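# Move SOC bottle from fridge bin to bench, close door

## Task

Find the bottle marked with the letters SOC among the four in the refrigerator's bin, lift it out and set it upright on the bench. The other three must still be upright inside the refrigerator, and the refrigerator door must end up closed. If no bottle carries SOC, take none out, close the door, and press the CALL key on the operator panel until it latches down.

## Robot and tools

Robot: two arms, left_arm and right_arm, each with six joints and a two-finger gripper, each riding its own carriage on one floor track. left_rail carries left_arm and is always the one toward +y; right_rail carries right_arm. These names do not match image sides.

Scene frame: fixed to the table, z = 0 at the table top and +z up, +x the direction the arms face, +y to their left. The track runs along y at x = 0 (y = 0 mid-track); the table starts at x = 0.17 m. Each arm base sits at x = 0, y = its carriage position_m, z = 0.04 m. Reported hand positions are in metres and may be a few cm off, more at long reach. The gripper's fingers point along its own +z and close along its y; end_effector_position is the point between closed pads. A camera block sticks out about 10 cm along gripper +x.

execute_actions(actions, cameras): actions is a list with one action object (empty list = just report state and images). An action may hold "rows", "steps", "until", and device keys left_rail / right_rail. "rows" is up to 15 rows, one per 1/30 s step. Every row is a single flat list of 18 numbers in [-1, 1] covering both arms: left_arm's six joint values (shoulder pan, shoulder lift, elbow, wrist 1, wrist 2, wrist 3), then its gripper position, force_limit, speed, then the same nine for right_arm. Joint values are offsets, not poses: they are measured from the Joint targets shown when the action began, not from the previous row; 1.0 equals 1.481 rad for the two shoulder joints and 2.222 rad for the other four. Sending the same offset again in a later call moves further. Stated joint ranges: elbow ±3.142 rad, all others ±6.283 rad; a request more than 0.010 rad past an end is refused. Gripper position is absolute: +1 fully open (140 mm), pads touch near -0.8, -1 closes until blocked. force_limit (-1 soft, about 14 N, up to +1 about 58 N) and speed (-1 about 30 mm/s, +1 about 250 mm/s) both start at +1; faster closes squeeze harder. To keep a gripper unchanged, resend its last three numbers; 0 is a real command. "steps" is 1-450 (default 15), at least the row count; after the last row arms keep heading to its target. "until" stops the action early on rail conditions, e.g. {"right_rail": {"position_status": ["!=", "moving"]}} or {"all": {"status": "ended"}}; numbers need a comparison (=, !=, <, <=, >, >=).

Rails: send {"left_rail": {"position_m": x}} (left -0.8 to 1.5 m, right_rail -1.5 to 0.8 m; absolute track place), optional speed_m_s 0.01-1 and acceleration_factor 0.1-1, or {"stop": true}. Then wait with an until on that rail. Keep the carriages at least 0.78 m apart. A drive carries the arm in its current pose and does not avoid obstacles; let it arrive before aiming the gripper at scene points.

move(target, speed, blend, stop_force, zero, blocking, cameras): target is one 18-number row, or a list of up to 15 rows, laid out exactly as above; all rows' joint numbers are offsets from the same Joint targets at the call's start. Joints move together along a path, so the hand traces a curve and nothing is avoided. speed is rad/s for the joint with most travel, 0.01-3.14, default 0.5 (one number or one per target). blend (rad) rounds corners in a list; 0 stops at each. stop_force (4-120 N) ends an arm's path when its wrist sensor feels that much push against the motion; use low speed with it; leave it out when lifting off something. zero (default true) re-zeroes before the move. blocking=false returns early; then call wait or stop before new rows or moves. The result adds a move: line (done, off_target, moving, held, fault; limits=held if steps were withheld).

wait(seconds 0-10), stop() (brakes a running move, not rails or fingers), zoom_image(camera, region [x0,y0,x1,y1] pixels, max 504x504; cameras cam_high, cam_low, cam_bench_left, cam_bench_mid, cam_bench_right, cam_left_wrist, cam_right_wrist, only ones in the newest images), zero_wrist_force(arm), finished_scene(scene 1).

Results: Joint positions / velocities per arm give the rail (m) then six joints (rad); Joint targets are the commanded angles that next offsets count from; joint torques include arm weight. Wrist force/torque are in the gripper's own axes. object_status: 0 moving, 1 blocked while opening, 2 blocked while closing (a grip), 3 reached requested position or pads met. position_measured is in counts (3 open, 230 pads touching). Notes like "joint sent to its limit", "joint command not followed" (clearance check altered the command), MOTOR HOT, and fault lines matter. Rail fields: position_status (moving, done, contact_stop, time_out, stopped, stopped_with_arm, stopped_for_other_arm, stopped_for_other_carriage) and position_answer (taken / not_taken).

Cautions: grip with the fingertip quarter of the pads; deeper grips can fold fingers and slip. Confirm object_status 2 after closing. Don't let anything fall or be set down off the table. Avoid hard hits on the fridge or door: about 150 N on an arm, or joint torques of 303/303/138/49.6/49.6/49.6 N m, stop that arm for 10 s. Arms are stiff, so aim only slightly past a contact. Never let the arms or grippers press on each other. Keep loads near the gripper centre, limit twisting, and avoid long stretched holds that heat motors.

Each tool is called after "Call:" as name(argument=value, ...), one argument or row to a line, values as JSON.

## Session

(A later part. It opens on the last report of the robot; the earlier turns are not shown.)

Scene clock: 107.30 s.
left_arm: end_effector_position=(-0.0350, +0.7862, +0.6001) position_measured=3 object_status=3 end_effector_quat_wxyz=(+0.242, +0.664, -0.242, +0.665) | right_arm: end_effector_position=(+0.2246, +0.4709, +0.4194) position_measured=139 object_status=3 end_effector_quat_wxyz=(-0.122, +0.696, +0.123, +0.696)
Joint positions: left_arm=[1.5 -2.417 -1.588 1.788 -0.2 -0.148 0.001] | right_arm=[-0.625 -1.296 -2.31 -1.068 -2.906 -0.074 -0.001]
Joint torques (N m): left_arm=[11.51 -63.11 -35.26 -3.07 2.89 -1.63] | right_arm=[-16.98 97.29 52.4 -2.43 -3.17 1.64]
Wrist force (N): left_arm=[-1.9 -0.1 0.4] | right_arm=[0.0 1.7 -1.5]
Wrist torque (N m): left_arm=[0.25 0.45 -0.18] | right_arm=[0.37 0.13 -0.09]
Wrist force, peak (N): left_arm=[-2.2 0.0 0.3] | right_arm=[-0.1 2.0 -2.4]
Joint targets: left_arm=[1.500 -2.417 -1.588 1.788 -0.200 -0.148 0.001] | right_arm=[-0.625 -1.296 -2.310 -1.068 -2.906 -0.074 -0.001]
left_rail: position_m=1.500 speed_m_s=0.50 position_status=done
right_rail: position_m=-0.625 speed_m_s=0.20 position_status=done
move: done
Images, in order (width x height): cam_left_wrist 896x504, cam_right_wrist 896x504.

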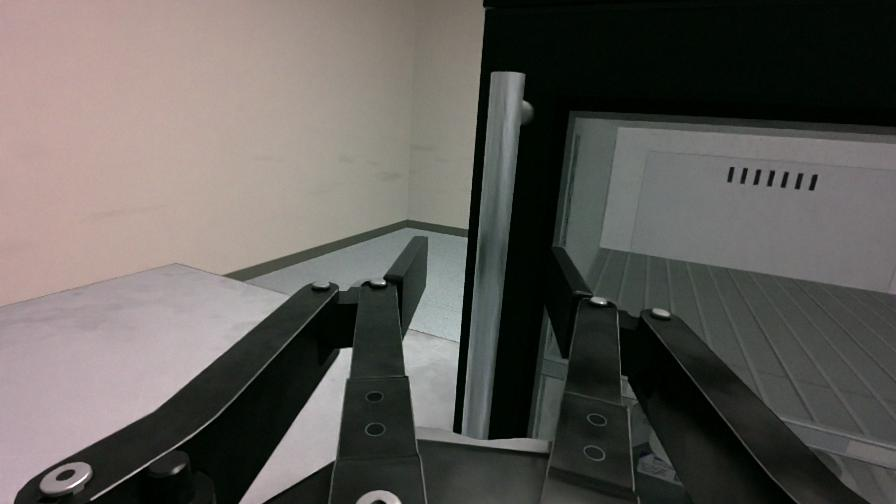

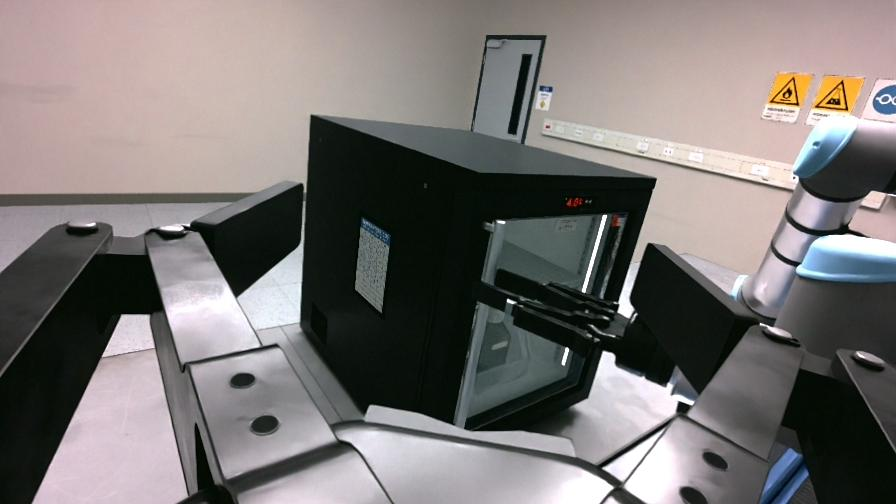

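Call:
move(
  target=[0,0,0,0,0,0,1,1,1,-0.0103,-0.0043,0.0049,-0.0020,-0.0069,0,-0.08,-1,0],
  speed=0.05,
  stop_force=10,
  cameras=[],
)

Call:
execute_actions(
  actions=[
    {"rows":[[0,0,0,0,0,0,1,1,1,0,0,0,0,0,0,-1,1,-1]],"steps":110},
  ],
  cameras=["cam_left_wrist","cam_right_wrist"],
)

Call:
zoom_image(
  camera="cam_right_wrist",
  region=[400, 180, 720, 480],
)

Scene clock: 111.23 s.
left_arm: end_effector_position=(-0.0350, +0.7862, +0.6001) position_measured=3 object_status=3 end_effector_quat_wxyz=(+0.242, +0.664, -0.242, +0.665) | right_arm: end_effector_position=(+0.2387, +0.4757, +0.4193) position_measured=139 object_status=3 end_effector_quat_wxyz=(-0.122, +0.696, +0.123, +0.696)
Joint positions: left_arm=[1.5 -2.417 -1.588 1.788 -0.2 -0.148 0.001] | right_arm=[-0.625 -1.311 -2.317 -1.057 -2.91 -0.09 -0.001]
Joint torques (N m): left_arm=[8.22 -61.93 -37.8 -2.48 3.09 -1.29] | right_arm=[-17.07 100.5 52.42 -2.7 -3.38 1.52]
Wrist force (N): left_arm=[-1.7 0.0 0.5] | right_arm=[-0.1 1.8 -1.7]
Wrist torque (N m): left_arm=[0.25 0.42 -0.18] | right_arm=[0.39 0.17 -0.08]
Wrist force, peak (N): left_arm=[-2.0 0.0 0.5] | right_arm=[-0.2 1.7 -2.3]
Joint targets: left_arm=[1.500 -2.417 -1.588 1.788 -0.200 -0.148 0.001] | right_arm=[-0.625 -1.311 -2.317 -1.057 -2.910 -0.090 -0.001]
left_rail: position_m=1.500 speed_m_s=0.50 position_status=done
right_rail: position_m=-0.625 speed_m_s=0.20 position_status=done
move: done
No camera images: "cameras" was empty.

Scene clock: 115.10 s.
left_arm: end_effector_position=(-0.0350, +0.7862, +0.6001) position_measured=3 object_status=3 end_effector_quat_wxyz=(+0.242, +0.664, -0.242, +0.665) | right_arm: end_effector_position=(+0.2387, +0.4757, +0.4193) position_measured=211 object_status=2 end_effector_quat_wxyz=(-0.122, +0.696, +0.123, +0.696)
Joint positions: left_arm=[1.5 -2.417 -1.588 1.788 -0.2 -0.148 0.001] | right_arm=[-0.625 -1.311 -2.317 -1.057 -2.91 -0.09 -0.001]
Joint torques (N m): left_arm=[7.87 -66.33 -36.94 -2.75 2.62 -1.48] | right_arm=[25.03 99.66 51.82 9.78 -20.46 1.57]
Wrist force (N): left_arm=[-1.2 0.2 0.5] | right_arm=[0.1 51.8 -21.1]
Wrist torque (N m): left_arm=[0.31 0.30 -0.19] | right_arm=[-0.04 0.18 0.27]
Wrist force, peak (N): left_arm=[-2.2 0.1 0.3] | right_arm=[0.4 52.0 -21.4]
Joint targets: left_arm=[1.500 -2.417 -1.588 1.788 -0.200 -0.148 0.001] | right_arm=[-0.625 -1.311 -2.317 -1.057 -2.910 -0.090 -0.001]
left_rail: position_m=1.500 speed_m_s=0.50 position_status=done
right_rail: position_m=-0.625 speed_m_s=0.20 position_status=done
Images, in order (width x height): cam_left_wrist 896x504, cam_right_wrist 896x504.

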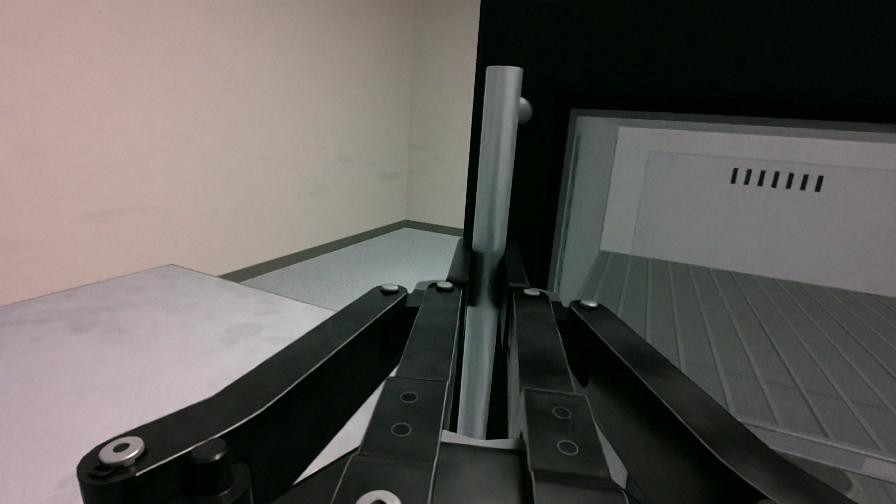

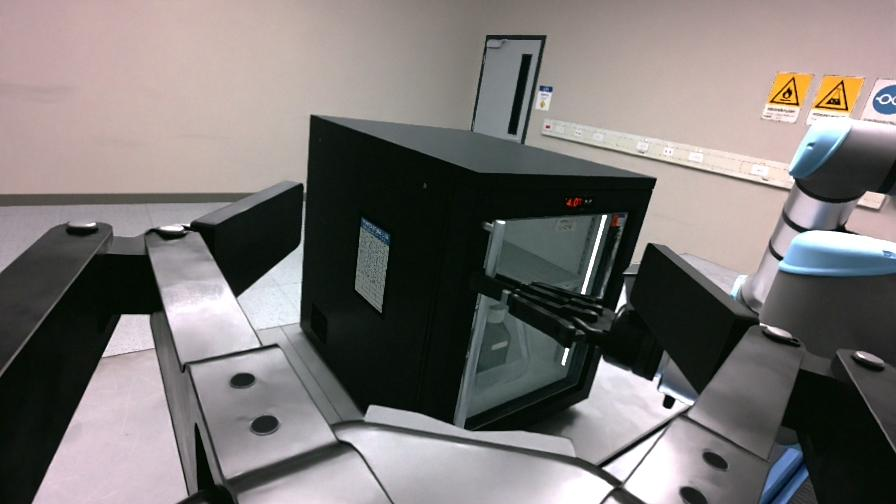

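Scaled by 1.575 from the camera's 896x504 image, which has a finer 1280x720 frame.

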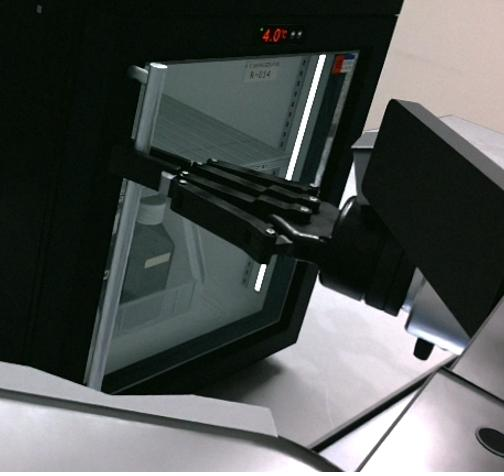

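Call:
execute_actions(
  actions=[
    {"right_rail":{"position_m":-0.629,"speed_m_s":0.02},"steps":60,"until":{"all":{"status":"ended"}}},
  ],
  cameras=[],
)

Scene clock: 117.00 s.
left_arm: end_effector_position=(-0.0350, +0.7862, +0.6001) position_measured=3 object_status=3 end_effector_quat_wxyz=(+0.242, +0.664, -0.242, +0.665) | right_arm: end_effector_position=(+0.2385, +0.4720, +0.4193) position_measured=211 object_status=2 end_effector_quat_wxyz=(-0.123, +0.696, +0.123, +0.696)
Joint positions: left_arm=[1.5 -2.417 -1.588 1.788 -0.2 -0.148 0.001] | right_arm=[-0.629 -1.311 -2.317 -1.057 -2.91 -0.09 -0.001]
Joint torques (N m): left_arm=[10.61 -62.51 -37.05 -2.86 2.62 -1.03] | right_arm=[3.22 112.49 32.56 -9.85 21.01 1.41]
Wrist force (N): left_arm=[-1.7 0.2 0.4] | right_arm=[-0.8 -50.9 20.3]
Wrist torque (N m): left_arm=[0.30 0.42 -0.18] | right_arm=[0.68 0.12 0.18]
Wrist force, peak (N): left_arm=[-2.1 0.2 0.5] | right_arm=[0.3 52.0 -21.4]
Joint targets: left_arm=[1.500 -2.417 -1.588 1.788 -0.200 -0.148 0.001] | right_arm=[-0.629 -1.311 -2.317 -1.057 -2.910 -0.090 -0.001]
Tool commands: left_gripper/position=+1.0 left_gripper/force_limit=+1.0 left_gripper/speed=+1.0 right_gripper/position=-1.0 right_gripper/force_limit=+1.0 right_gripper/speed=-1.0
left_rail: position_m=1.500 speed_m_s=0.50 position_status=done
right_rail: position_m=-0.629 speed_m_s=0.02 position_status=done
No camera images: "cameras" was empty.

Call:
execute_actions(
  actions=[
    {"right_rail":{"position_m":-0.627,"speed_m_s":0.02},"steps":60,"until":{"all":{"status":"ended"}}},
  ],
  cameras=[],
)

Call:
move(
  target=[0,0,0,0,0,0,1,1,1,0.0135,0.0242,-0.0273,0.0115,-0.0145,0,-1,1,-1],
  speed=0.06,
  cameras=["cam_left_wrist","cam_right_wrist"],
)

Scene clock: 126.27 s.
left_arm: end_effector_position=(-0.0350, +0.7862, +0.6001) position_measured=3 object_status=3 end_effector_quat_wxyz=(+0.242, +0.664, -0.242, +0.665) | right_arm: end_effector_position=(+0.2388, +0.4735, +0.4193) position_measured=211 object_status=2 end_effector_quat_wxyz=(-0.122, +0.696, +0.123, +0.696)
Joint positions: left_arm=[1.5 -2.417 -1.588 1.788 -0.2 -0.148 0.001] | right_arm=[-0.627 -1.311 -2.317 -1.057 -2.91 -0.089 -0.001]
Joint torques (N m): left_arm=[9.15 -61.85 -37 -3.15 3.09 -0.87] | right_arm=[-8.86 127.89 37.75 0.56 -0.82 1.27]
Wrist force (N): left_arm=[-1.6 -0.2 0.3] | right_arm=[0.7 -6.0 6.8]
Wrist torque (N m): left_arm=[0.21 0.39 -0.18] | right_arm=[0.39 0.12 0.25]
Wrist force, peak (N): left_arm=[-2.2 0.2 0.0] | right_arm=[-0.3 -58.5 22.0]
Joint targets: left_arm=[1.500 -2.417 -1.588 1.788 -0.200 -0.148 0.001] | right_arm=[-0.627 -1.311 -2.317 -1.057 -2.910 -0.090 -0.001]
Tool commands: left_gripper/position=+1.0 left_gripper/force_limit=+1.0 left_gripper/speed=+1.0 right_gripper/position=-1.0 right_gripper/force_limit=+1.0 right_gripper/speed=-1.0
left_rail: position_m=1.500 speed_m_s=0.50 position_status=done
right_rail: position_m=-0.627 speed_m_s=0.02 position_status=done
No camera images: "cameras" was empty.

Scene clock: 127.70 s.
left_arm: end_effector_position=(-0.0350, +0.7862, +0.6001) position_measured=3 object_status=3 end_effector_quat_wxyz=(+0.242, +0.664, -0.242, +0.665) | right_arm: end_effector_position=(+0.2181, +0.4695, +0.4202) position_measured=211 object_status=2 end_effector_quat_wxyz=(-0.141, +0.693, +0.141, +0.693)
Joint positions: left_arm=[1.5 -2.417 -1.588 1.788 -0.2 -0.148 0.001] | right_arm=[-0.627 -1.291 -2.281 -1.117 -2.885 -0.122 -0.001]
Joint torques (N m): left_arm=[9.52 -62.36 -37.34 -2.52 3 -0.75] | right_arm=[12.3 154.15 44.69 2.31 2.45 1.08]
Wrist force (N): left_arm=[-1.7 -0.1 0.2] | right_arm=[-22.2 -14.4 1.8]
Wrist torque (N m): left_arm=[0.23 0.41 -0.18] | right_arm=[0.42 -0.14 0.19]
Wrist force, peak (N): left_arm=[-2.1 -0.1 0.9] | right_arm=[-22.2 -14.4 1.8]
Joint targets: left_arm=[1.500 -2.417 -1.588 1.788 -0.200 -0.148 0.001] | right_arm=[-0.627 -1.291 -2.281 -1.118 -2.885 -0.122 -0.001]
left_rail: position_m=1.500 speed_m_s=0.50 position_status=done
right_rail: position_m=-0.627 speed_m_s=0.02 position_status=done
move: done
Images, in order (width x height): cam_left_wrist 896x504, cam_right_wrist 896x504.

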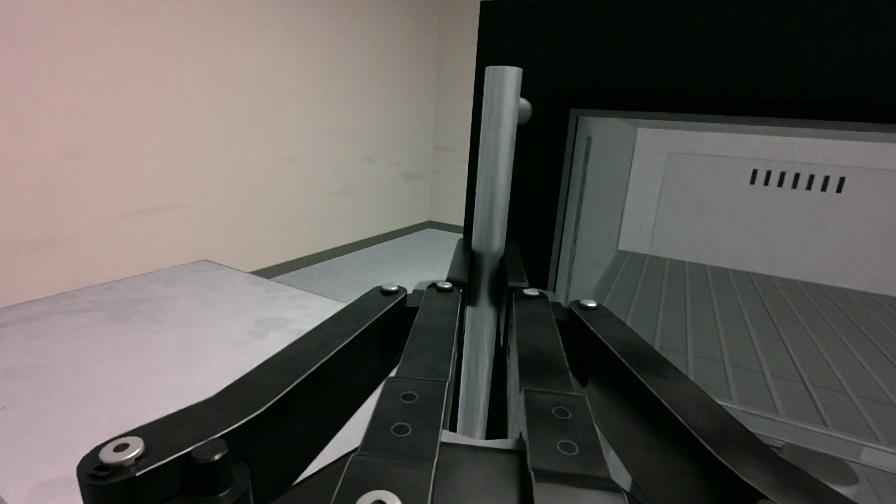

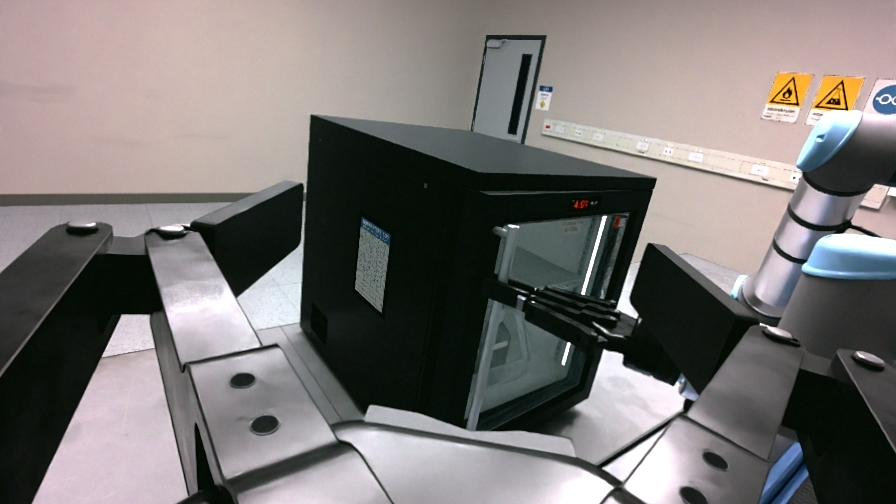

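Call:
execute_actions(
  actions=[
    {"rows":[[0,0,0,0,0,0,1,1,1,0,0,0,0,0,0,-0.45,-1,-1]],"steps":25},
  ],
  cameras=[],
)

Call:
execute_actions(
  actions=[
    {"rows":[[0,0,0,0,0,0,1,1,1,0,0,0,0,0,0,-1,-1,-1]],"steps":45},
  ],
  cameras=[],
)

Scene clock: 131.10 s.
left_arm: end_effector_position=(-0.0350, +0.7862, +0.6001) position_measured=3 object_status=3 end_effector_quat_wxyz=(+0.242, +0.664, -0.242, +0.665) | right_arm: end_effector_position=(+0.2179, +0.4694, +0.4202) position_measured=186 object_status=3 end_effector_quat_wxyz=(-0.141, +0.693, +0.141, +0.693)
Joint positions: left_arm=[1.5 -2.417 -1.588 1.788 -0.2 -0.148 0.001] | right_arm=[-0.627 -1.291 -2.281 -1.118 -2.885 -0.122 -0.001]
Joint torques (N m): left_arm=[10.27 -59.89 -36.56 -2.75 2.97 -0.71] | right_arm=[10.54 97.02 46.36 1.3 1.04 0.91]
Wrist force (N): left_arm=[-2.0 0.0 0.4] | right_arm=[1.6 2.5 -2.1]
Wrist torque (N m): left_arm=[0.27 0.48 -0.19] | right_arm=[0.64 -0.21 -0.14]
Wrist force, peak (N): left_arm=[-2.1 0.1 0.8] | right_arm=[-23.4 -15.5 2.1]
Joint targets: left_arm=[1.500 -2.417 -1.588 1.788 -0.200 -0.148 0.001] | right_arm=[-0.627 -1.291 -2.281 -1.118 -2.885 -0.122 -0.001]
left_rail: position_m=1.500 speed_m_s=0.50 position_status=done
right_rail: position_m=-0.627 speed_m_s=0.02 position_status=done
No camera images: "cameras" was empty.

Scene clock: 132.80 s.
left_arm: end_effector_position=(-0.0350, +0.7862, +0.6001) position_measured=3 object_status=3 end_effector_quat_wxyz=(+0.242, +0.664, -0.242, +0.665) | right_arm: end_effector_position=(+0.2179, +0.4694, +0.4202) position_measured=198 object_status=2 end_effector_quat_wxyz=(-0.141, +0.693, +0.141, +0.693)
Joint positions: left_arm=[1.5 -2.417 -1.588 1.788 -0.2 -0.148 0.001] | right_arm=[-0.627 -1.291 -2.281 -1.118 -2.885 -0.122 -0.001]
Joint torques (N m): left_arm=[11.26 -61.96 -37.05 -3.01 2.63 -0.88] | right_arm=[8.68 93.42 46.19 1.38 -13.65 0.92]
Wrist force (N): left_arm=[-1.7 0.0 0.0] | right_arm=[2.2 30.9 -13.0]
Wrist torque (N m): left_arm=[0.25 0.41 -0.18] | right_arm=[-0.13 -0.19 -0.06]
Wrist force, peak (N): left_arm=[-2.0 0.2 0.5] | right_arm=[2.2 30.9 -13.0]
Joint targets: left_arm=[1.500 -2.417 -1.588 1.788 -0.200 -0.148 0.001] | right_arm=[-0.627 -1.291 -2.281 -1.118 -2.885 -0.122 -0.001]
left_rail: position_m=1.500 speed_m_s=0.50 position_status=done
right_rail: position_m=-0.627 speed_m_s=0.02 position_status=done
No camera images: "cameras" was empty.

Call:
execute_actions(
  actions=[
    {"rows":[[0,0,0,0,0,0,1,1,1,0,0,0,0,0,0,-0.98,0,-1]],"steps":45},
  ],
  cameras=[],
)

Scene clock: 136.63 s.
left_arm: end_effector_position=(-0.0350, +0.7862, +0.6001) position_measured=3 object_status=3 end_effector_quat_wxyz=(+0.242, +0.664, -0.242, +0.665) | right_arm: end_effector_position=(+0.2179, +0.4694, +0.4202) position_measured=207 object_status=2 end_effector_quat_wxyz=(-0.141, +0.693, +0.141, +0.693)
Joint positions: left_arm=[1.5 -2.417 -1.588 1.788 -0.2 -0.148 0.001] | right_arm=[-0.627 -1.291 -2.281 -1.118 -2.885 -0.122 -0.001]
Joint torques (N m): left_arm=[8.35 -59.61 -37.66 -2.46 2.93 -0.28] | right_arm=[6.98 92.44 73.82 14.56 -34.01 0.88]
Wrist force (N): left_arm=[-1.7 0.1 0.4] | right_arm=[3.2 86.9 -37.1]
Wrist torque (N m): left_arm=[0.27 0.41 -0.18] | right_arm=[-1.82 -0.12 -0.02]
Wrist force, peak (N): left_arm=[-2.0 -0.2 0.6] | right_arm=[3.3 87.2 -37.3]
Joint targets: left_arm=[1.500 -2.417 -1.588 1.788 -0.200 -0.148 0.001] | right_arm=[-0.627 -1.291 -2.281 -1.118 -2.885 -0.122 -0.001]
left_rail: position_m=1.500 speed_m_s=0.50 position_status=done
right_rail: position_m=-0.627 speed_m_s=0.02 position_status=done
No camera images: "cameras" was empty.

Call:
execute_actions(
  actions=[
    {"right_rail":{"position_m":-0.6305,"speed_m_s":0.02},"steps":60,"until":{"all":{"status":"ended"}}},
  ],
  cameras=["cam_left_wrist"],
)

Scene clock: 139.53 s.
left_arm: end_effector_position=(-0.0350, +0.7862, +0.6001) position_measured=3 object_status=3 end_effector_quat_wxyz=(+0.242, +0.664, -0.242, +0.665) | right_arm: end_effector_position=(+0.2179, +0.4661, +0.4203) position_measured=211 object_status=2 end_effector_quat_wxyz=(-0.141, +0.693, +0.141, +0.693)
Joint positions: left_arm=[1.5 -2.417 -1.588 1.788 -0.2 -0.148 0.001] | right_arm=[-0.63 -1.291 -2.281 -1.117 -2.884 -0.122 -0.001]
Joint torques (N m): left_arm=[9.27 -57.34 -38.29 -3.07 2.74 0.01] | right_arm=[16.06 93.62 51.24 1.88 -7.21 0.64]
Wrist force (N): left_arm=[-1.5 0.3 0.4] | right_arm=[-0.7 31.0 -1.5]
Wrist torque (N m): left_arm=[0.32 0.38 -0.18] | right_arm=[-0.09 -0.25 0.04]
Wrist force, peak (N): left_arm=[-2.1 0.2 0.4] | right_arm=[3.6 87.2 -37.3]
Joint targets: left_arm=[1.500 -2.417 -1.588 1.788 -0.200 -0.148 0.001] | right_arm=[-0.630 -1.291 -2.281 -1.118 -2.885 -0.122 -0.001]
Tool commands: left_gripper/position=+1.0 left_gripper/force_limit=+1.0 left_gripper/speed=+1.0 right_gripper/position=-0.98 right_gripper/force_limit=+0.0 right_gripper/speed=-1.0
left_rail: position_m=1.500 speed_m_s=0.50 position_status=done
right_rail: position_m=-0.630 speed_m_s=0.02 position_status=done
Images, in order (width x height): cam_left_wrist 896x504.

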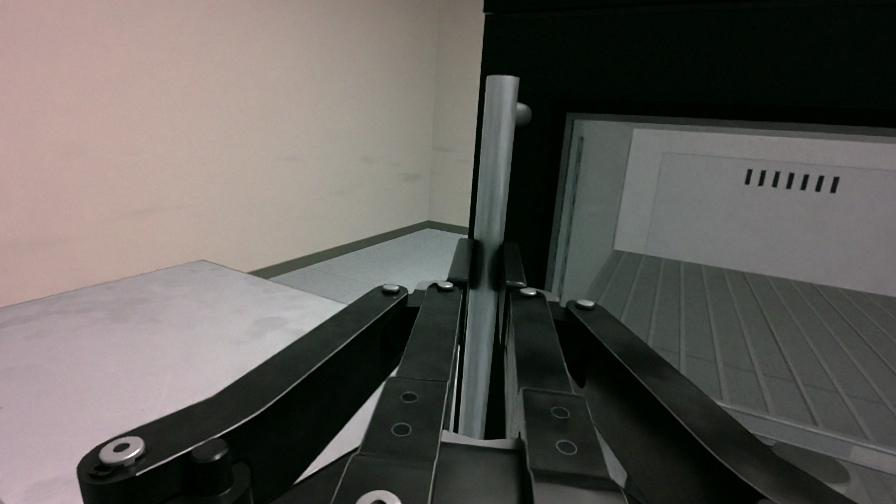

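Call:
execute_actions(
  actions=[
    {"right_rail":{"position_m":-0.6315,"speed_m_s":0.02},"steps":60,"until":{"all":{"status":"ended"}}},
  ],
  cameras=[],
)

Call:
move(
  target=[0,0,0,0,0,0,1,1,1,0.0260,0.0467,-0.0529,0.0221,-0.0296,0,-0.98,0,-1],
  speed=0.06,
  cameras=["cam_left_wrist","cam_right_wrist"],
)

Scene clock: 142.13 s.
left_arm: end_effector_position=(-0.0350, +0.7862, +0.6001) position_measured=3 object_status=3 end_effector_quat_wxyz=(+0.242, +0.664, -0.242, +0.665) | right_arm: end_effector_position=(+0.2178, +0.4650, +0.4202) position_measured=211 object_status=2 end_effector_quat_wxyz=(-0.141, +0.693, +0.141, +0.693)
Joint positions: left_arm=[1.5 -2.417 -1.588 1.788 -0.2 -0.148 0.001] | right_arm=[-0.631 -1.291 -2.281 -1.118 -2.885 -0.122 -0.001]
Joint torques (N m): left_arm=[9.34 -58.3 -37.11 -2.67 3.26 -0.14] | right_arm=[26.26 99.52 43.04 0.39 -1.33 0.6]
Wrist force (N): left_arm=[-1.7 0.0 0.6] | right_arm=[2.0 3.2 8.2]
Wrist torque (N m): left_arm=[0.26 0.41 -0.18] | right_arm=[0.68 -0.13 0.04]
Wrist force, peak (N): left_arm=[-2.0 0.2 0.4] | right_arm=[-0.8 30.5 -1.3]
Joint targets: left_arm=[1.500 -2.417 -1.588 1.788 -0.200 -0.148 0.001] | right_arm=[-0.632 -1.291 -2.281 -1.118 -2.885 -0.122 -0.001]
Tool commands: left_gripper/position=+1.0 left_gripper/force_limit=+1.0 left_gripper/speed=+1.0 right_gripper/position=-0.98 right_gripper/force_limit=+0.0 right_gripper/speed=-1.0
left_rail: position_m=1.500 speed_m_s=0.50 position_status=done
right_rail: position_m=-0.631 speed_m_s=0.02 position_status=done
No camera images: "cameras" was empty.

Scene clock: 144.53 s.
left_arm: end_effector_position=(-0.0350, +0.7862, +0.6001) position_measured=3 object_status=3 end_effector_quat_wxyz=(+0.242, +0.664, -0.242, +0.665) | right_arm: end_effector_position=(+0.1782, +0.4539, +0.4202) position_measured=211 object_status=2 end_effector_quat_wxyz=(-0.177, +0.685, +0.177, +0.685)
Joint positions: left_arm=[1.5 -2.417 -1.588 1.788 -0.2 -0.148 0.001] | right_arm=[-0.632 -1.253 -2.212 -1.235 -2.836 -0.187 -0.001]
Joint torques (N m): left_arm=[10.42 -60.63 -35.84 -2.49 2.85 -0.19] | right_arm=[14.04 126.7 35.35 2.53 0.69 0.53]
Wrist force (N): left_arm=[-1.7 0.3 0.4] | right_arm=[3.3 -6.7 2.6]
Wrist torque (N m): left_arm=[0.33 0.42 -0.18] | right_arm=[0.88 -1.47 -0.11]
Wrist force, peak (N): left_arm=[-2.0 0.1 0.5] | right_arm=[8.9 4.5 13.4]
Joint targets: left_arm=[1.500 -2.417 -1.588 1.788 -0.200 -0.148 0.001] | right_arm=[-0.632 -1.253 -2.212 -1.235 -2.835 -0.188 -0.001]
left_rail: position_m=1.500 speed_m_s=0.50 position_status=done
right_rail: position_m=-0.632 position_m_goal=-0.631 speed_m_s=0.02 position_status=done
move: done
Images, in order (width x height): cam_left_wrist 896x504, cam_right_wrist 896x504.

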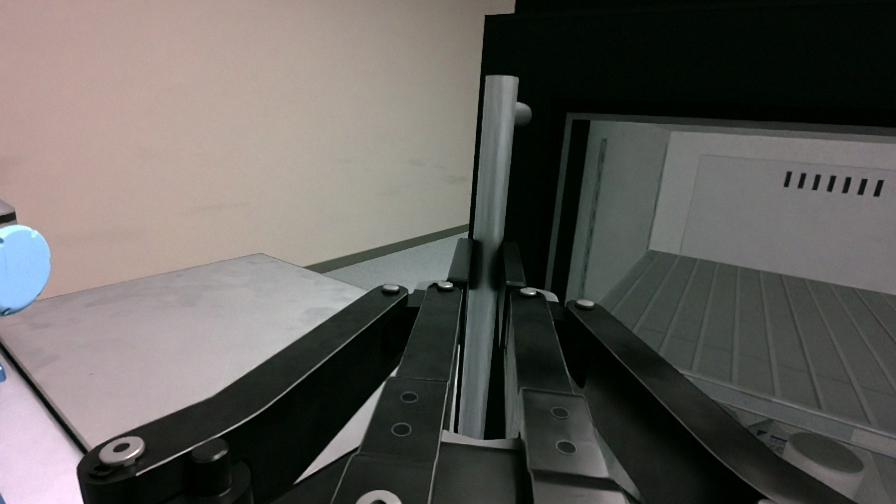

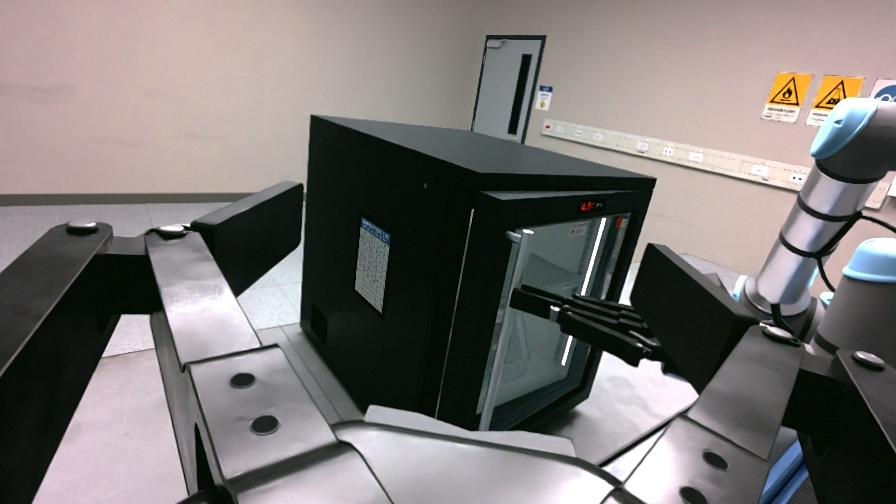

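Call:
move(
  target=[
    [0,0,0,0,0,0,1,1,1,0.0431,0.0799,-0.0866,0.0333,-0.0499,0,-0.98,0,-1],
    [0,0,0,0,0,0,1,1,1,0.0838,0.1609,-0.1686,0.0613,-0.1013,0,-0.98,0,-1],
  ],
  speed=0.15,
  blend=0.03,
  cameras=["cam_right_wrist"],
)

Scene clock: 156.07 s.
left_arm: end_effector_position=(-0.0350, +0.7862, +0.6001) position_measured=3 object_status=3 end_effector_quat_wxyz=(+0.242, +0.664, -0.242, +0.665) | right_arm: end_effector_position=(+0.0569, +0.3842, +0.4204) position_measured=232 object_status=3 end_effector_quat_wxyz=(-0.293, +0.643, +0.293, +0.644)
Joint positions: left_arm=[1.5 -2.417 -1.588 1.788 -0.2 -0.148 0.001] | right_arm=[-0.632 -1.129 -1.974 -1.609 -2.699 -0.412 -0.001]
Joint torques (N m): left_arm=[7.95 -59.73 -36.52 -2.58 3 0.8] | right_arm=[17.47 100.68 34.91 4.28 -3.07 0.15]
Wrist force (N): left_arm=[-1.7 0.0 0.5] | right_arm=[2.2 5.0 -3.6]
Wrist torque (N m): left_arm=[0.26 0.41 -0.18] | right_arm=[1.06 -0.45 -0.30]
Wrist force, peak (N): left_arm=[-2.1 0.3 0.5] | right_arm=[-11.0 -76.8 21.1]
Joint targets: left_arm=[1.500 -2.417 -1.588 1.788 -0.200 -0.148 0.001] | right_arm=[-0.632 -1.128 -1.973 -1.610 -2.699 -0.413 -0.001]
left_rail: position_m=1.500 speed_m_s=0.50 position_status=done
right_rail: position_m=-0.632 position_m_goal=-0.631 speed_m_s=0.02 position_status=done
move: done
Images, in order (width x height): cam_right_wrist 896x504.

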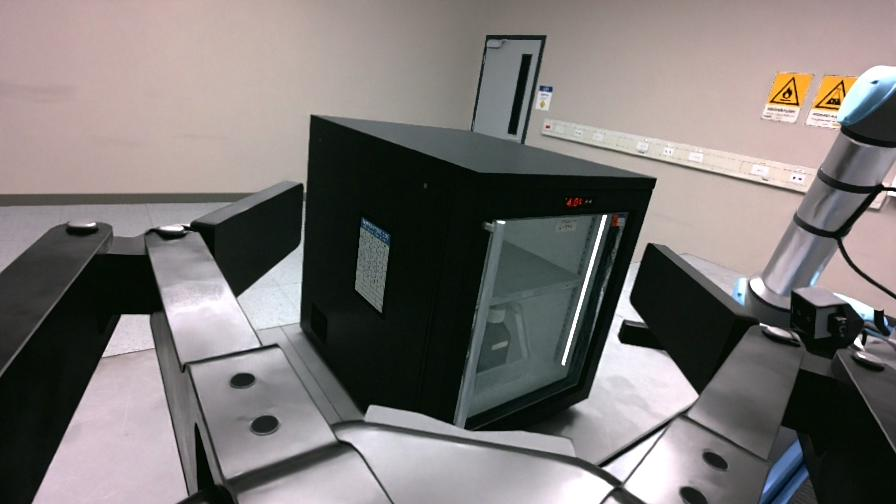

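Call:
execute_actions(
  actions=[
    {"rows":[[0,0,0,0,0,0,1,1,1,0,0,0,0,0,0,-0.08,0,0]],"right_rail":{"position_m":-0.627,"speed_m_s":0.05},"steps":40},
  ],
  cameras=[],
)

Call:
move(
  target=[
    [0,0,0,0,0,0,1,1,1,-0.0820,-0.2151,0.2296,-0.0867,0.1734,0,-0.08,0,0],
    [0,0,0,0,0,0,1,1,1,-0.1238,-0.2323,0.2495,-0.0952,0.1455,0,-0.08,0,0],
  ],
  speed=[0.3,0.08],
  cameras=["cam_left_wrist"],
)

Scene clock: 163.90 s.
left_arm: end_effector_position=(-0.0350, +0.7862, +0.6001) position_measured=3 object_status=3 end_effector_quat_wxyz=(+0.242, +0.664, -0.242, +0.665) | right_arm: end_effector_position=(+0.0568, +0.3886, +0.4204) position_measured=139 object_status=3 end_effector_quat_wxyz=(-0.293, +0.643, +0.293, +0.644)
Joint positions: left_arm=[1.5 -2.417 -1.588 1.788 -0.2 -0.148 0.001] | right_arm=[-0.627 -1.128 -1.973 -1.61 -2.699 -0.413 -0.001]
Joint torques (N m): left_arm=[8.75 -57.77 -38.04 -2.7 2.83 0.74] | right_arm=[16.32 71.99 49.71 -0.24 -0.94 -0.08]
Wrist force (N): left_arm=[-1.9 -0.1 0.4] | right_arm=[1.8 5.1 -3.9]
Wrist torque (N m): left_arm=[0.23 0.46 -0.18] | right_arm=[1.09 -0.33 -0.31]
Wrist force, peak (N): left_arm=[-2.1 0.0 0.6] | right_arm=[2.0 6.2 -4.8]
Joint targets: left_arm=[1.500 -2.417 -1.588 1.788 -0.200 -0.148 0.001] | right_arm=[-0.627 -1.128 -1.973 -1.610 -2.699 -0.413 -0.001]
left_rail: position_m=1.500 speed_m_s=0.50 position_status=done
right_rail: position_m=-0.627 speed_m_s=0.05 position_status=done
No camera images: "cameras" was empty.

Scene clock: 167.47 s.
left_arm: end_effector_position=(-0.0350, +0.7862, +0.6001) position_measured=3 object_status=3 end_effector_quat_wxyz=(+0.242, +0.664, -0.242, +0.665) | right_arm: end_effector_position=(+0.2389, +0.4737, +0.4195) position_measured=139 object_status=3 end_effector_quat_wxyz=(-0.122, +0.696, +0.123, +0.696) end_effector_velocity=(+0.000, +0.002, +0.001) end_effector_angular_velocity=(+0.001, +0.000, +0.004)
Joint positions: left_arm=[1.5 -2.417 -1.588 1.788 -0.2 -0.148 0.001] | right_arm=[-0.627 -1.311 -2.317 -1.056 -2.911 -0.089 -0.001]
Joint velocities: left_arm=[within noise] | right_arm=[0 -0.001 -0.001 0.003 -0.001 -0.005 0]
Joint torques (N m): left_arm=[8.38 -56.9 -35.92 -2.19 2.65 0.73] | right_arm=[-19.45 100.97 51.67 -2.82 -3.06 -0.39]
Wrist force (N): left_arm=[-1.9 -0.3 0.5] | right_arm=[2.4 5.2 -2.7]
Wrist torque (N m): left_arm=[0.20 0.46 -0.18] | right_arm=[1.16 -0.40 -0.08]
Wrist force, peak (N): left_arm=[-2.1 -0.1 0.5] | right_arm=[2.0 5.8 -4.0]
Joint targets: left_arm=[1.500 -2.417 -1.588 1.788 -0.200 -0.148 0.001] | right_arm=[-0.627 -1.312 -2.318 -1.055 -2.911 -0.089 -0.001]
left_rail: position_m=1.500 speed_m_s=0.50 position_status=done
right_rail: position_m=-0.627 speed_m_s=0.05 position_status=done
move: done
Images, in order (width x height): cam_left_wrist 896x504.

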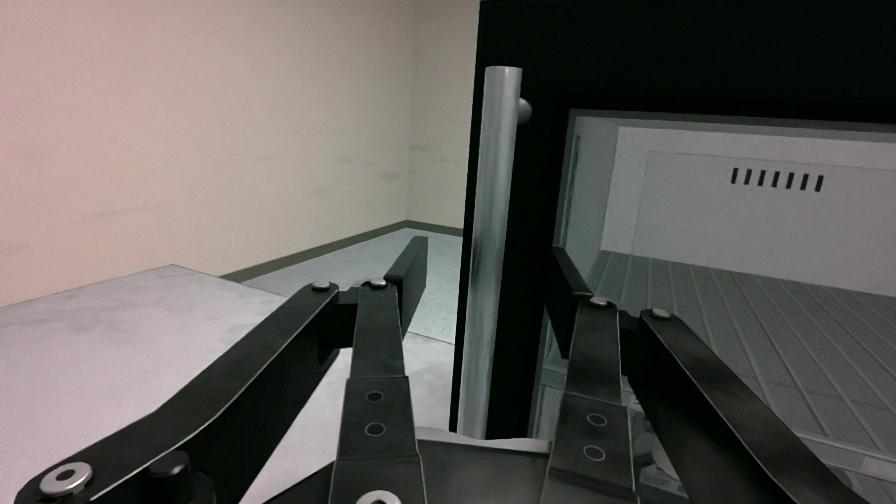

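Call:
execute_actions(
  actions=[
    {"rows":[[0,0,0,0,0,0,1,1,1,0,0,0,0,0,0,-1,1,-1]],"steps":110},
  ],
  cameras=[],
)

Scene clock: 187.63 s.
left_arm: end_effector_position=(-0.0350, +0.7862, +0.6001) position_measured=3 object_status=3 end_effector_quat_wxyz=(+0.242, +0.664, -0.242, +0.665) | right_arm: end_effector_position=(+0.2394, +0.4739, +0.4195) position_measured=211 object_status=2 end_effector_quat_wxyz=(-0.122, +0.696, +0.123, +0.696)
Joint positions: left_arm=[1.5 -2.417 -1.588 1.788 -0.2 -0.148 0.001] | right_arm=[-0.627 -1.312 -2.318 -1.055 -2.911 -0.089 -0.001]
Joint torques (N m): left_arm=[13.48 -55.82 -38 -2.17 2.98 1.27] | right_arm=[-17.89 100.68 51.83 -2.41 2.42 -0.51]
Wrist force (N): left_arm=[-1.5 0.0 0.2] | right_arm=[2.0 4.7 -4.1]
Wrist torque (N m): left_arm=[0.26 0.36 -0.18] | right_arm=[1.16 -0.41 0.24]
Wrist force, peak (N): left_arm=[-2.1 -0.1 0.5] | right_arm=[2.8 5.6 -3.0]
Joint targets: left_arm=[1.500 -2.417 -1.588 1.788 -0.200 -0.148 0.001] | right_arm=[-0.627 -1.312 -2.318 -1.055 -2.911 -0.089 -0.001]
left_rail: position_m=1.500 speed_m_s=0.50 position_status=done
right_rail: position_m=-0.627 speed_m_s=0.05 position_status=done
No camera images: "cameras" was empty.

Call:
move(
  target=[
    [0,0,0,0,0,0,1,1,1,0.0140,0.0240,-0.0274,0.0117,-0.0148,0,-1,1,-1],
    [0,0,0,0,0,0,1,1,1,0.0411,0.0707,-0.0802,0.0334,-0.0439,0,-1,1,-1],
  ],
  speed=0.07,
  blend=0.02,
  cameras=["cam_left_wrist"],
)

Scene clock: 191.83 s.
left_arm: end_effector_position=(-0.0350, +0.7862, +0.6001) position_measured=3 object_status=3 end_effector_quat_wxyz=(+0.242, +0.664, -0.242, +0.665) | right_arm: end_effector_position=(+0.1764, +0.4590, +0.4201) position_measured=211 object_status=2 end_effector_quat_wxyz=(-0.177, +0.685, +0.177, +0.685)
Joint positions: left_arm=[1.5 -2.417 -1.588 1.788 -0.2 -0.148 0.001] | right_arm=[-0.627 -1.251 -2.213 -1.233 -2.837 -0.187 -0.001]
Joint torques (N m): left_arm=[9.68 -56.66 -36.67 -2.17 2.65 0.94] | right_arm=[14.07 144.54 44.9 3.28 0.64 -0.85]
Wrist force (N): left_arm=[-1.9 -0.1 0.2] | right_arm=[-17.3 -6.5 -0.5]
Wrist torque (N m): left_arm=[0.24 0.44 -0.18] | right_arm=[0.63 -0.76 0.08]
Wrist force, peak (N): left_arm=[-2.1 0.3 0.6] | right_arm=[-20.4 0.6 -2.3]
Joint targets: left_arm=[1.500 -2.417 -1.588 1.788 -0.200 -0.148 0.001] | right_arm=[-0.627 -1.251 -2.213 -1.234 -2.837 -0.187 -0.001]
left_rail: position_m=1.500 speed_m_s=0.50 position_status=done
right_rail: position_m=-0.627 speed_m_s=0.05 position_status=done
move: done
Images, in order (width x height): cam_left_wrist 896x504.

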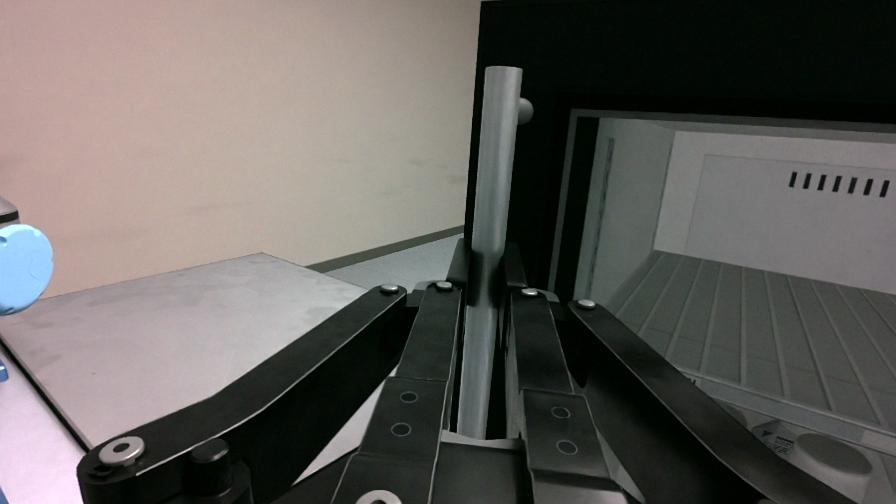

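Call:
move(
  target=[0,0,0,0,0,0,1,1,1,0.0305,0.0542,-0.0590,0.0233,-0.0344,0,-1,1,-1],
  speed=0.07,
  cameras=[],
)

Scene clock: 195.97 s.
left_arm: end_effector_position=(-0.0350, +0.7862, +0.6001) position_measured=3 object_status=3 end_effector_quat_wxyz=(+0.242, +0.664, -0.242, +0.665) | right_arm: end_effector_position=(+0.1305, +0.4409, +0.4205) position_measured=211 object_status=2 end_effector_quat_wxyz=(-0.219, +0.672, +0.218, +0.673)
Joint positions: left_arm=[1.5 -2.417 -1.588 1.788 -0.2 -0.148 0.001] | right_arm=[-0.627 -1.206 -2.133 -1.364 -2.785 -0.263 -0.001]
Joint torques (N m): left_arm=[10.04 -55.28 -37.97 -2.69 2.83 1.32] | right_arm=[1.31 153.14 46.26 2.94 7.35 -0.92]
Wrist force (N): left_arm=[-2.0 0.0 0.5] | right_arm=[-30.2 -25.2 4.1]
Wrist torque (N m): left_arm=[0.26 0.48 -0.18] | right_arm=[1.11 -0.75 -0.11]
Wrist force, peak (N): left_arm=[-2.1 -0.1 0.5] | right_arm=[-30.2 -25.2 4.1]
Joint targets: left_arm=[1.500 -2.417 -1.588 1.788 -0.200 -0.148 0.001] | right_arm=[-0.627 -1.206 -2.133 -1.365 -2.785 -0.263 -0.001]
left_rail: position_m=1.500 speed_m_s=0.50 position_status=done
right_rail: position_m=-0.627 speed_m_s=0.05 position_status=done
move: done
No camera images: "cameras" was empty.

Call:
execute_actions(
  actions=[
    {"rows":[[0,0,0,0,0,0,1,1,1,0,0.0009,0,-0.0006,0,0,-1,1,-1]],"right_rail":{"position_m":-0.6257,"speed_m_s":0.02},"steps":20},
  ],
  cameras=[],
)

Call:
move(
  target=[0,0,0,0,0,0,1,1,1,0.0342,0.0632,-0.0657,0.0235,-0.0403,0,-1,1,-1],
  speed=0.07,
  cameras=[],
)

Scene clock: 203.40 s.
left_arm: end_effector_position=(-0.0350, +0.7862, +0.6001) position_measured=3 object_status=3 end_effector_quat_wxyz=(+0.242, +0.664, -0.242, +0.665) | right_arm: end_effector_position=(+0.1305, +0.4417, +0.4216) position_measured=211 object_status=2 end_effector_quat_wxyz=(-0.219, +0.672, +0.218, +0.673)
Joint positions: left_arm=[1.5 -2.417 -1.588 1.788 -0.2 -0.148 0.001] | right_arm=[-0.626 -1.206 -2.131 -1.365 -2.786 -0.263 -0.001]
Joint torques (N m): left_arm=[9.55 -52.95 -37.92 -2.57 3.06 1.27] | right_arm=[-1.32 170.14 80.38 1.29 0.37 -1.33]
Wrist force (N): left_arm=[-1.9 -0.2 0.3] | right_arm=[-49.8 -5.1 -0.3]
Wrist torque (N m): left_arm=[0.21 0.44 -0.18] | right_arm=[1.25 -1.19 0.02]
Wrist force, peak (N): left_arm=[-2.3 -0.1 0.5] | right_arm=[-50.5 -6.3 -0.3]
Joint targets: left_arm=[1.500 -2.417 -1.588 1.788 -0.200 -0.148 0.001] | right_arm=[-0.626 -1.206 -2.131 -1.365 -2.786 -0.263 -0.001]
left_rail: position_m=1.500 speed_m_s=0.50 position_status=done
right_rail: position_m=-0.626 speed_m_s=0.02 position_status=done
No camera images: "cameras" was empty.

Scene clock: 205.93 s.
left_arm: end_effector_position=(-0.0350, +0.7862, +0.6001) position_measured=3 object_status=3 end_effector_quat_wxyz=(+0.242, +0.664, -0.242, +0.665) | right_arm: end_effector_position=(+0.0808, +0.4141, +0.4221) position_measured=211 object_status=2 end_effector_quat_wxyz=(-0.265, +0.656, +0.265, +0.656)
Joint positions: left_arm=[1.5 -2.417 -1.588 1.788 -0.2 -0.148 0.001] | right_arm=[-0.626 -1.155 -2.038 -1.51 -2.734 -0.353 -0.001]
Joint torques (N m): left_arm=[9.54 -54.56 -38.15 -2.13 2.73 0.78] | right_arm=[-16.45 154.5 42.41 2.41 14.52 -1.53]
Wrist force (N): left_arm=[-1.8 0.0 0.4] | right_arm=[-36.5 -47.2 10.1]
Wrist torque (N m): left_arm=[0.25 0.44 -0.18] | right_arm=[1.02 -1.04 0.03]
Wrist force, peak (N): left_arm=[-2.1 0.1 0.6] | right_arm=[-53.7 -28.2 5.1]
Joint targets: left_arm=[1.500 -2.417 -1.588 1.788 -0.200 -0.148 0.001] | right_arm=[-0.626 -1.155 -2.038 -1.511 -2.734 -0.353 -0.001]
left_rail: position_m=1.500 speed_m_s=0.50 position_status=done
right_rail: position_m=-0.626 speed_m_s=0.02 position_status=done
move: done
No camera images: "cameras" was empty.

Call:
execute_actions(
  actions=[
    {"rows":[[0,0,0,0,0,0,1,1,1,0,-0.0020,0,0.00135,0,0,-1,1,-1]],"right_rail":{"position_m":-0.6230,"speed_m_s":0.02},"steps":20},
  ],
  cameras=[],
)

Scene clock: 215.20 s.
left_arm: end_effector_position=(-0.0350, +0.7862, +0.6001) position_measured=3 object_status=3 end_effector_quat_wxyz=(+0.242, +0.664, -0.242, +0.665) | right_arm: end_effector_position=(+0.0804, +0.4175, +0.4198) position_measured=211 object_status=2 end_effector_quat_wxyz=(-0.265, +0.655, +0.265, +0.656)
Joint positions: left_arm=[1.5 -2.417 -1.588 1.788 -0.2 -0.148 0.001] | right_arm=[-0.623 -1.155 -2.04 -1.511 -2.731 -0.353 -0.001]
Joint torques (N m): left_arm=[7.19 -52.59 -37.95 -2.17 2.7 1.33] | right_arm=[8.03 48.99 45.18 5.21 -12.86 -1.55]
Wrist force (N): left_arm=[-1.6 0.0 0.4] | right_arm=[22.2 31.7 -10.3]
Wrist torque (N m): left_arm=[0.27 0.37 -0.18] | right_arm=[0.45 -0.15 -0.11]
Wrist force, peak (N): left_arm=[-2.2 -0.1 0.3] | right_arm=[-36.6 -48.2 10.9]
Joint targets: left_arm=[1.500 -2.417 -1.588 1.788 -0.200 -0.148 0.001] | right_arm=[-0.623 -1.155 -2.041 -1.511 -2.731 -0.353 -0.001]
left_rail: position_m=1.500 speed_m_s=0.50 position_status=done
right_rail: position_m=-0.623 speed_m_s=0.02 position_status=done
No camera images: "cameras" was empty.

Call:
execute_actions(
  actions=[
    {"rows":[[0,0,0,0,0,0,1,1,1,0,0.0008,0,-0.0005,0,0,-1,1,-1]],"right_rail":{"position_m":-0.6241,"speed_m_s":0.02},"steps":20},
  ],
  cameras=[],
)

Call:
move(
  target=[0,0,0,0,0,0,1,1,1,0.0334,0.0626,-0.0632,0.0213,-0.0401,0,-1,1,-1],
  speed=0.07,
  cameras=["cam_right_wrist"],
)

Scene clock: 220.23 s.
left_arm: end_effector_position=(-0.0350, +0.7862, +0.6001) position_measured=3 object_status=3 end_effector_quat_wxyz=(+0.242, +0.664, -0.242, +0.665) | right_arm: end_effector_position=(+0.0804, +0.4161, +0.4206) position_measured=211 object_status=2 end_effector_quat_wxyz=(-0.265, +0.655, +0.265, +0.656)
Joint positions: left_arm=[1.5 -2.417 -1.588 1.788 -0.2 -0.148 0.001] | right_arm=[-0.624 -1.155 -2.039 -1.511 -2.732 -0.353 -0.001]
Joint torques (N m): left_arm=[9.07 -53.98 -37.44 -2.04 2.78 1.34] | right_arm=[-0.32 111 37.28 -1.76 4.09 -1.78]
Wrist force (N): left_arm=[-1.5 -0.1 0.2] | right_arm=[-3.9 3.0 -3.2]
Wrist torque (N m): left_arm=[0.24 0.36 -0.18] | right_arm=[1.22 -0.22 -0.05]
Wrist force, peak (N): left_arm=[-2.1 0.2 0.5] | right_arm=[23.9 33.0 -10.4]
Joint targets: left_arm=[1.500 -2.417 -1.588 1.788 -0.200 -0.148 0.001] | right_arm=[-0.624 -1.155 -2.039 -1.511 -2.732 -0.353 -0.001]
left_rail: position_m=1.500 speed_m_s=0.50 position_status=done
right_rail: position_m=-0.624 speed_m_s=0.02 position_status=done
No camera images: "cameras" was empty.

Scene clock: 222.70 s.
left_arm: end_effector_position=(-0.0350, +0.7862, +0.6001) position_measured=3 object_status=3 end_effector_quat_wxyz=(+0.242, +0.664, -0.242, +0.665) | right_arm: end_effector_position=(+0.0344, +0.3821, +0.4192) position_measured=211 object_status=2 end_effector_quat_wxyz=(-0.310, +0.636, +0.310, +0.636)
Joint positions: left_arm=[1.5 -2.417 -1.588 1.788 -0.2 -0.148 0.001] | right_arm=[-0.624 -1.106 -1.947 -1.651 -2.685 -0.442 -0.001]
Joint torques (N m): left_arm=[7.16 -50.61 -38.69 -2.03 2.73 1.19] | right_arm=[-12.38 87 6.15 -4.1 10.89 -1.87]
Wrist force (N): left_arm=[-1.6 0.0 0.3] | right_arm=[21.5 -33.5 6.4]
Wrist torque (N m): left_arm=[0.27 0.40 -0.18] | right_arm=[1.53 0.06 -0.26]
Wrist force, peak (N): left_arm=[-2.0 -0.1 0.5] | right_arm=[21.2 -33.9 6.0]
Joint targets: left_arm=[1.500 -2.417 -1.588 1.788 -0.200 -0.148 0.001] | right_arm=[-0.624 -1.106 -1.947 -1.651 -2.685 -0.442 -0.001]
left_rail: position_m=1.500 speed_m_s=0.50 position_status=done
right_rail: position_m=-0.624 speed_m_s=0.02 position_status=done
move: done
Images, in order (width x height): cam_right_wrist 896x504.

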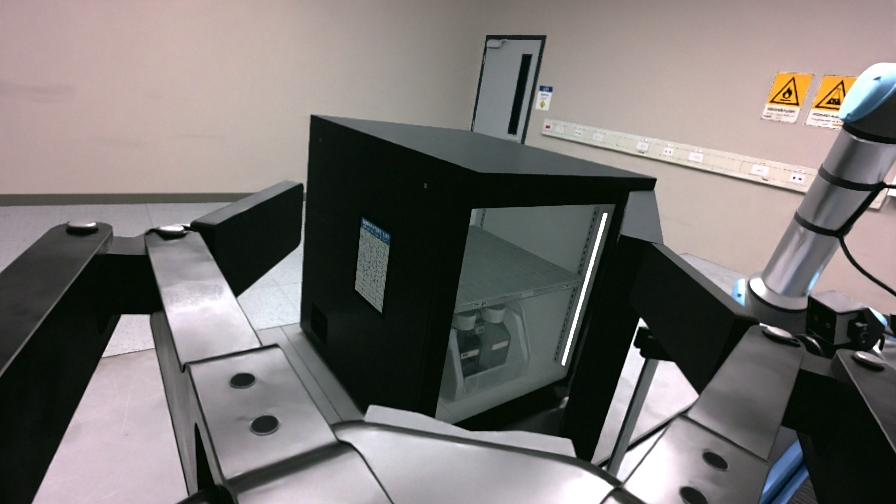

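Call:
move(
  target=[0,0,0,0,0,0,1,1,1,0.0320,0.0645,-0.0595,0.0164,-0.0419,0,-1,1,-1],
  speed=0.07,
  cameras=[],
)

Scene clock: 227.07 s.
left_arm: end_effector_position=(-0.0350, +0.7862, +0.6001) position_measured=3 object_status=3 end_effector_quat_wxyz=(+0.242, +0.664, -0.242, +0.665) | right_arm: end_effector_position=(-0.0081, +0.3431, +0.4194) position_measured=211 object_status=2 end_effector_quat_wxyz=(-0.354, +0.612, +0.354, +0.612)
Joint positions: left_arm=[1.5 -2.417 -1.588 1.788 -0.2 -0.148 0.001] | right_arm=[-0.624 -1.058 -1.851 -1.783 -2.648 -0.535 -0.001]
Joint torques (N m): left_arm=[6.31 -50.14 -38.43 -2.14 3 1.16] | right_arm=[-20 88.02 8.16 -3.81 13.49 -2.04]
Wrist force (N): left_arm=[-1.9 0.1 0.3] | right_arm=[11.3 -42.6 8.6]
Wrist torque (N m): left_arm=[0.29 0.46 -0.18] | right_arm=[1.63 0.03 -0.23]
Wrist force, peak (N): left_arm=[-2.1 0.1 0.5] | right_arm=[10.3 -43.1 8.7]
Joint targets: left_arm=[1.500 -2.417 -1.588 1.788 -0.200 -0.148 0.001] | right_arm=[-0.624 -1.058 -1.851 -1.783 -2.648 -0.535 -0.001]
left_rail: position_m=1.500 speed_m_s=0.50 position_status=done
right_rail: position_m=-0.624 speed_m_s=0.02 position_status=done
move: done
No camera images: "cameras" was empty.

Call:
move(
  target=[0,0,0,0,0,0,1,1,1,0.0358,0.0826,-0.0705,0.0149,-0.0544,0,-1,1,-1],
  speed=0.07,
  cameras=["cam_left_wrist"],
)

Scene clock: 232.33 s.
left_arm: end_effector_position=(-0.0350, +0.7862, +0.6001) position_measured=3 object_status=3 end_effector_quat_wxyz=(+0.242, +0.664, -0.242, +0.665) | right_arm: end_effector_position=(-0.0527, +0.2877, +0.4184) position_measured=211 object_status=2 end_effector_quat_wxyz=(-0.405, +0.579, +0.406, +0.579)
Joint positions: left_arm=[1.5 -2.417 -1.588 1.788 -0.2 -0.148 0.001] | right_arm=[-0.624 -1.005 -1.729 -1.94 -2.615 -0.656 -0.001]
Joint torques (N m): left_arm=[10.26 -51.52 -38.3 -2.14 2.61 1.31] | right_arm=[-31.07 68.89 -6.21 -8.35 17.64 -2.27]
Wrist force (N): left_arm=[-1.8 -0.1 0.5] | right_arm=[25.3 -55.0 13.1]
Wrist torque (N m): left_arm=[0.24 0.43 -0.18] | right_arm=[1.63 0.15 -0.06]
Wrist force, peak (N): left_arm=[-2.2 -0.1 0.5] | right_arm=[24.0 -56.0 13.0]
Joint targets: left_arm=[1.500 -2.417 -1.588 1.788 -0.200 -0.148 0.001] | right_arm=[-0.624 -1.005 -1.729 -1.940 -2.615 -0.656 -0.001]
left_rail: position_m=1.500 speed_m_s=0.50 position_status=done
right_rail: position_m=-0.624 speed_m_s=0.02 position_status=done
move: done
Images, in order (width x height): cam_left_wrist 896x504.

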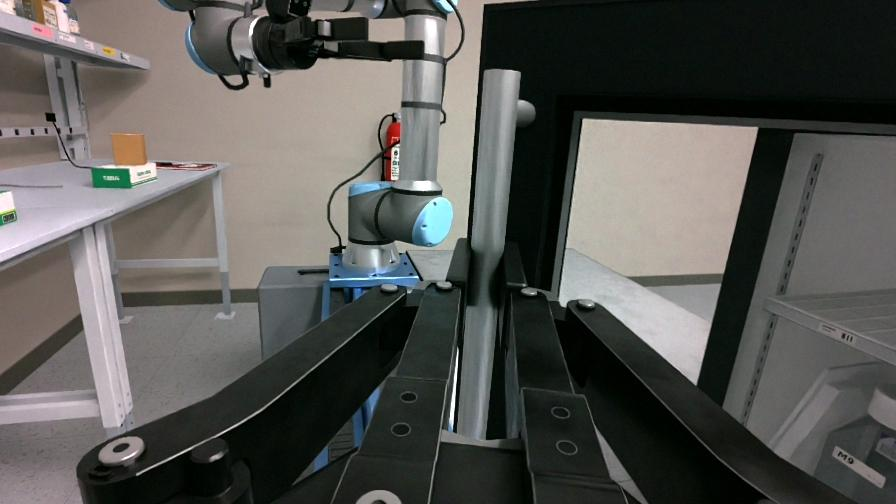

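Call:
move(
  target=[
    [0,0,0,0,0,0,1,1,1,0.0020,0.0005,0.0005,-0.0008,0.0013,0,-1,1,-1],
    [0,0,0,0,0,0,1,1,1,0.0324,0.0928,-0.0678,0.0063,-0.0569,0,-1,1,-1],
  ],
  speed=0.07,
  cameras=[],
)

Scene clock: 238.03 s.
left_arm: end_effector_position=(-0.0350, +0.7862, +0.6001) position_measured=3 object_status=3 end_effector_quat_wxyz=(+0.242, +0.664, -0.242, +0.665) | right_arm: end_effector_position=(-0.0878, +0.2227, +0.4196) position_measured=211 object_status=2 end_effector_quat_wxyz=(-0.454, +0.542, +0.454, +0.542)
Joint positions: left_arm=[1.5 -2.417 -1.588 1.788 -0.2 -0.148 0.001] | right_arm=[-0.624 -0.957 -1.592 -2.09 -2.601 -0.782 -0.001]
Joint torques (N m): left_arm=[9.84 -50.1 -37.68 -2.37 2.21 1.21] | right_arm=[-74.07 90.3 -5.43 -6.68 35.85 -2.19]
Wrist force (N): left_arm=[-1.5 0.1 0.4] | right_arm=[-3.7 -106.4 28.7]
Wrist torque (N m): left_arm=[0.27 0.38 -0.18] | right_arm=[2.02 -0.17 -0.22]
Wrist force, peak (N): left_arm=[-2.1 0.0 0.7] | right_arm=[-4.1 -106.5 28.9]
Joint targets: left_arm=[1.500 -2.417 -1.588 1.788 -0.200 -0.148 0.001] | right_arm=[-0.624 -0.957 -1.591 -2.091 -2.601 -0.782 -0.001]
left_rail: position_m=1.500 speed_m_s=0.50 position_status=done
right_rail: position_m=-0.624 speed_m_s=0.02 position_status=done
move: done
No camera images: "cameras" was empty.


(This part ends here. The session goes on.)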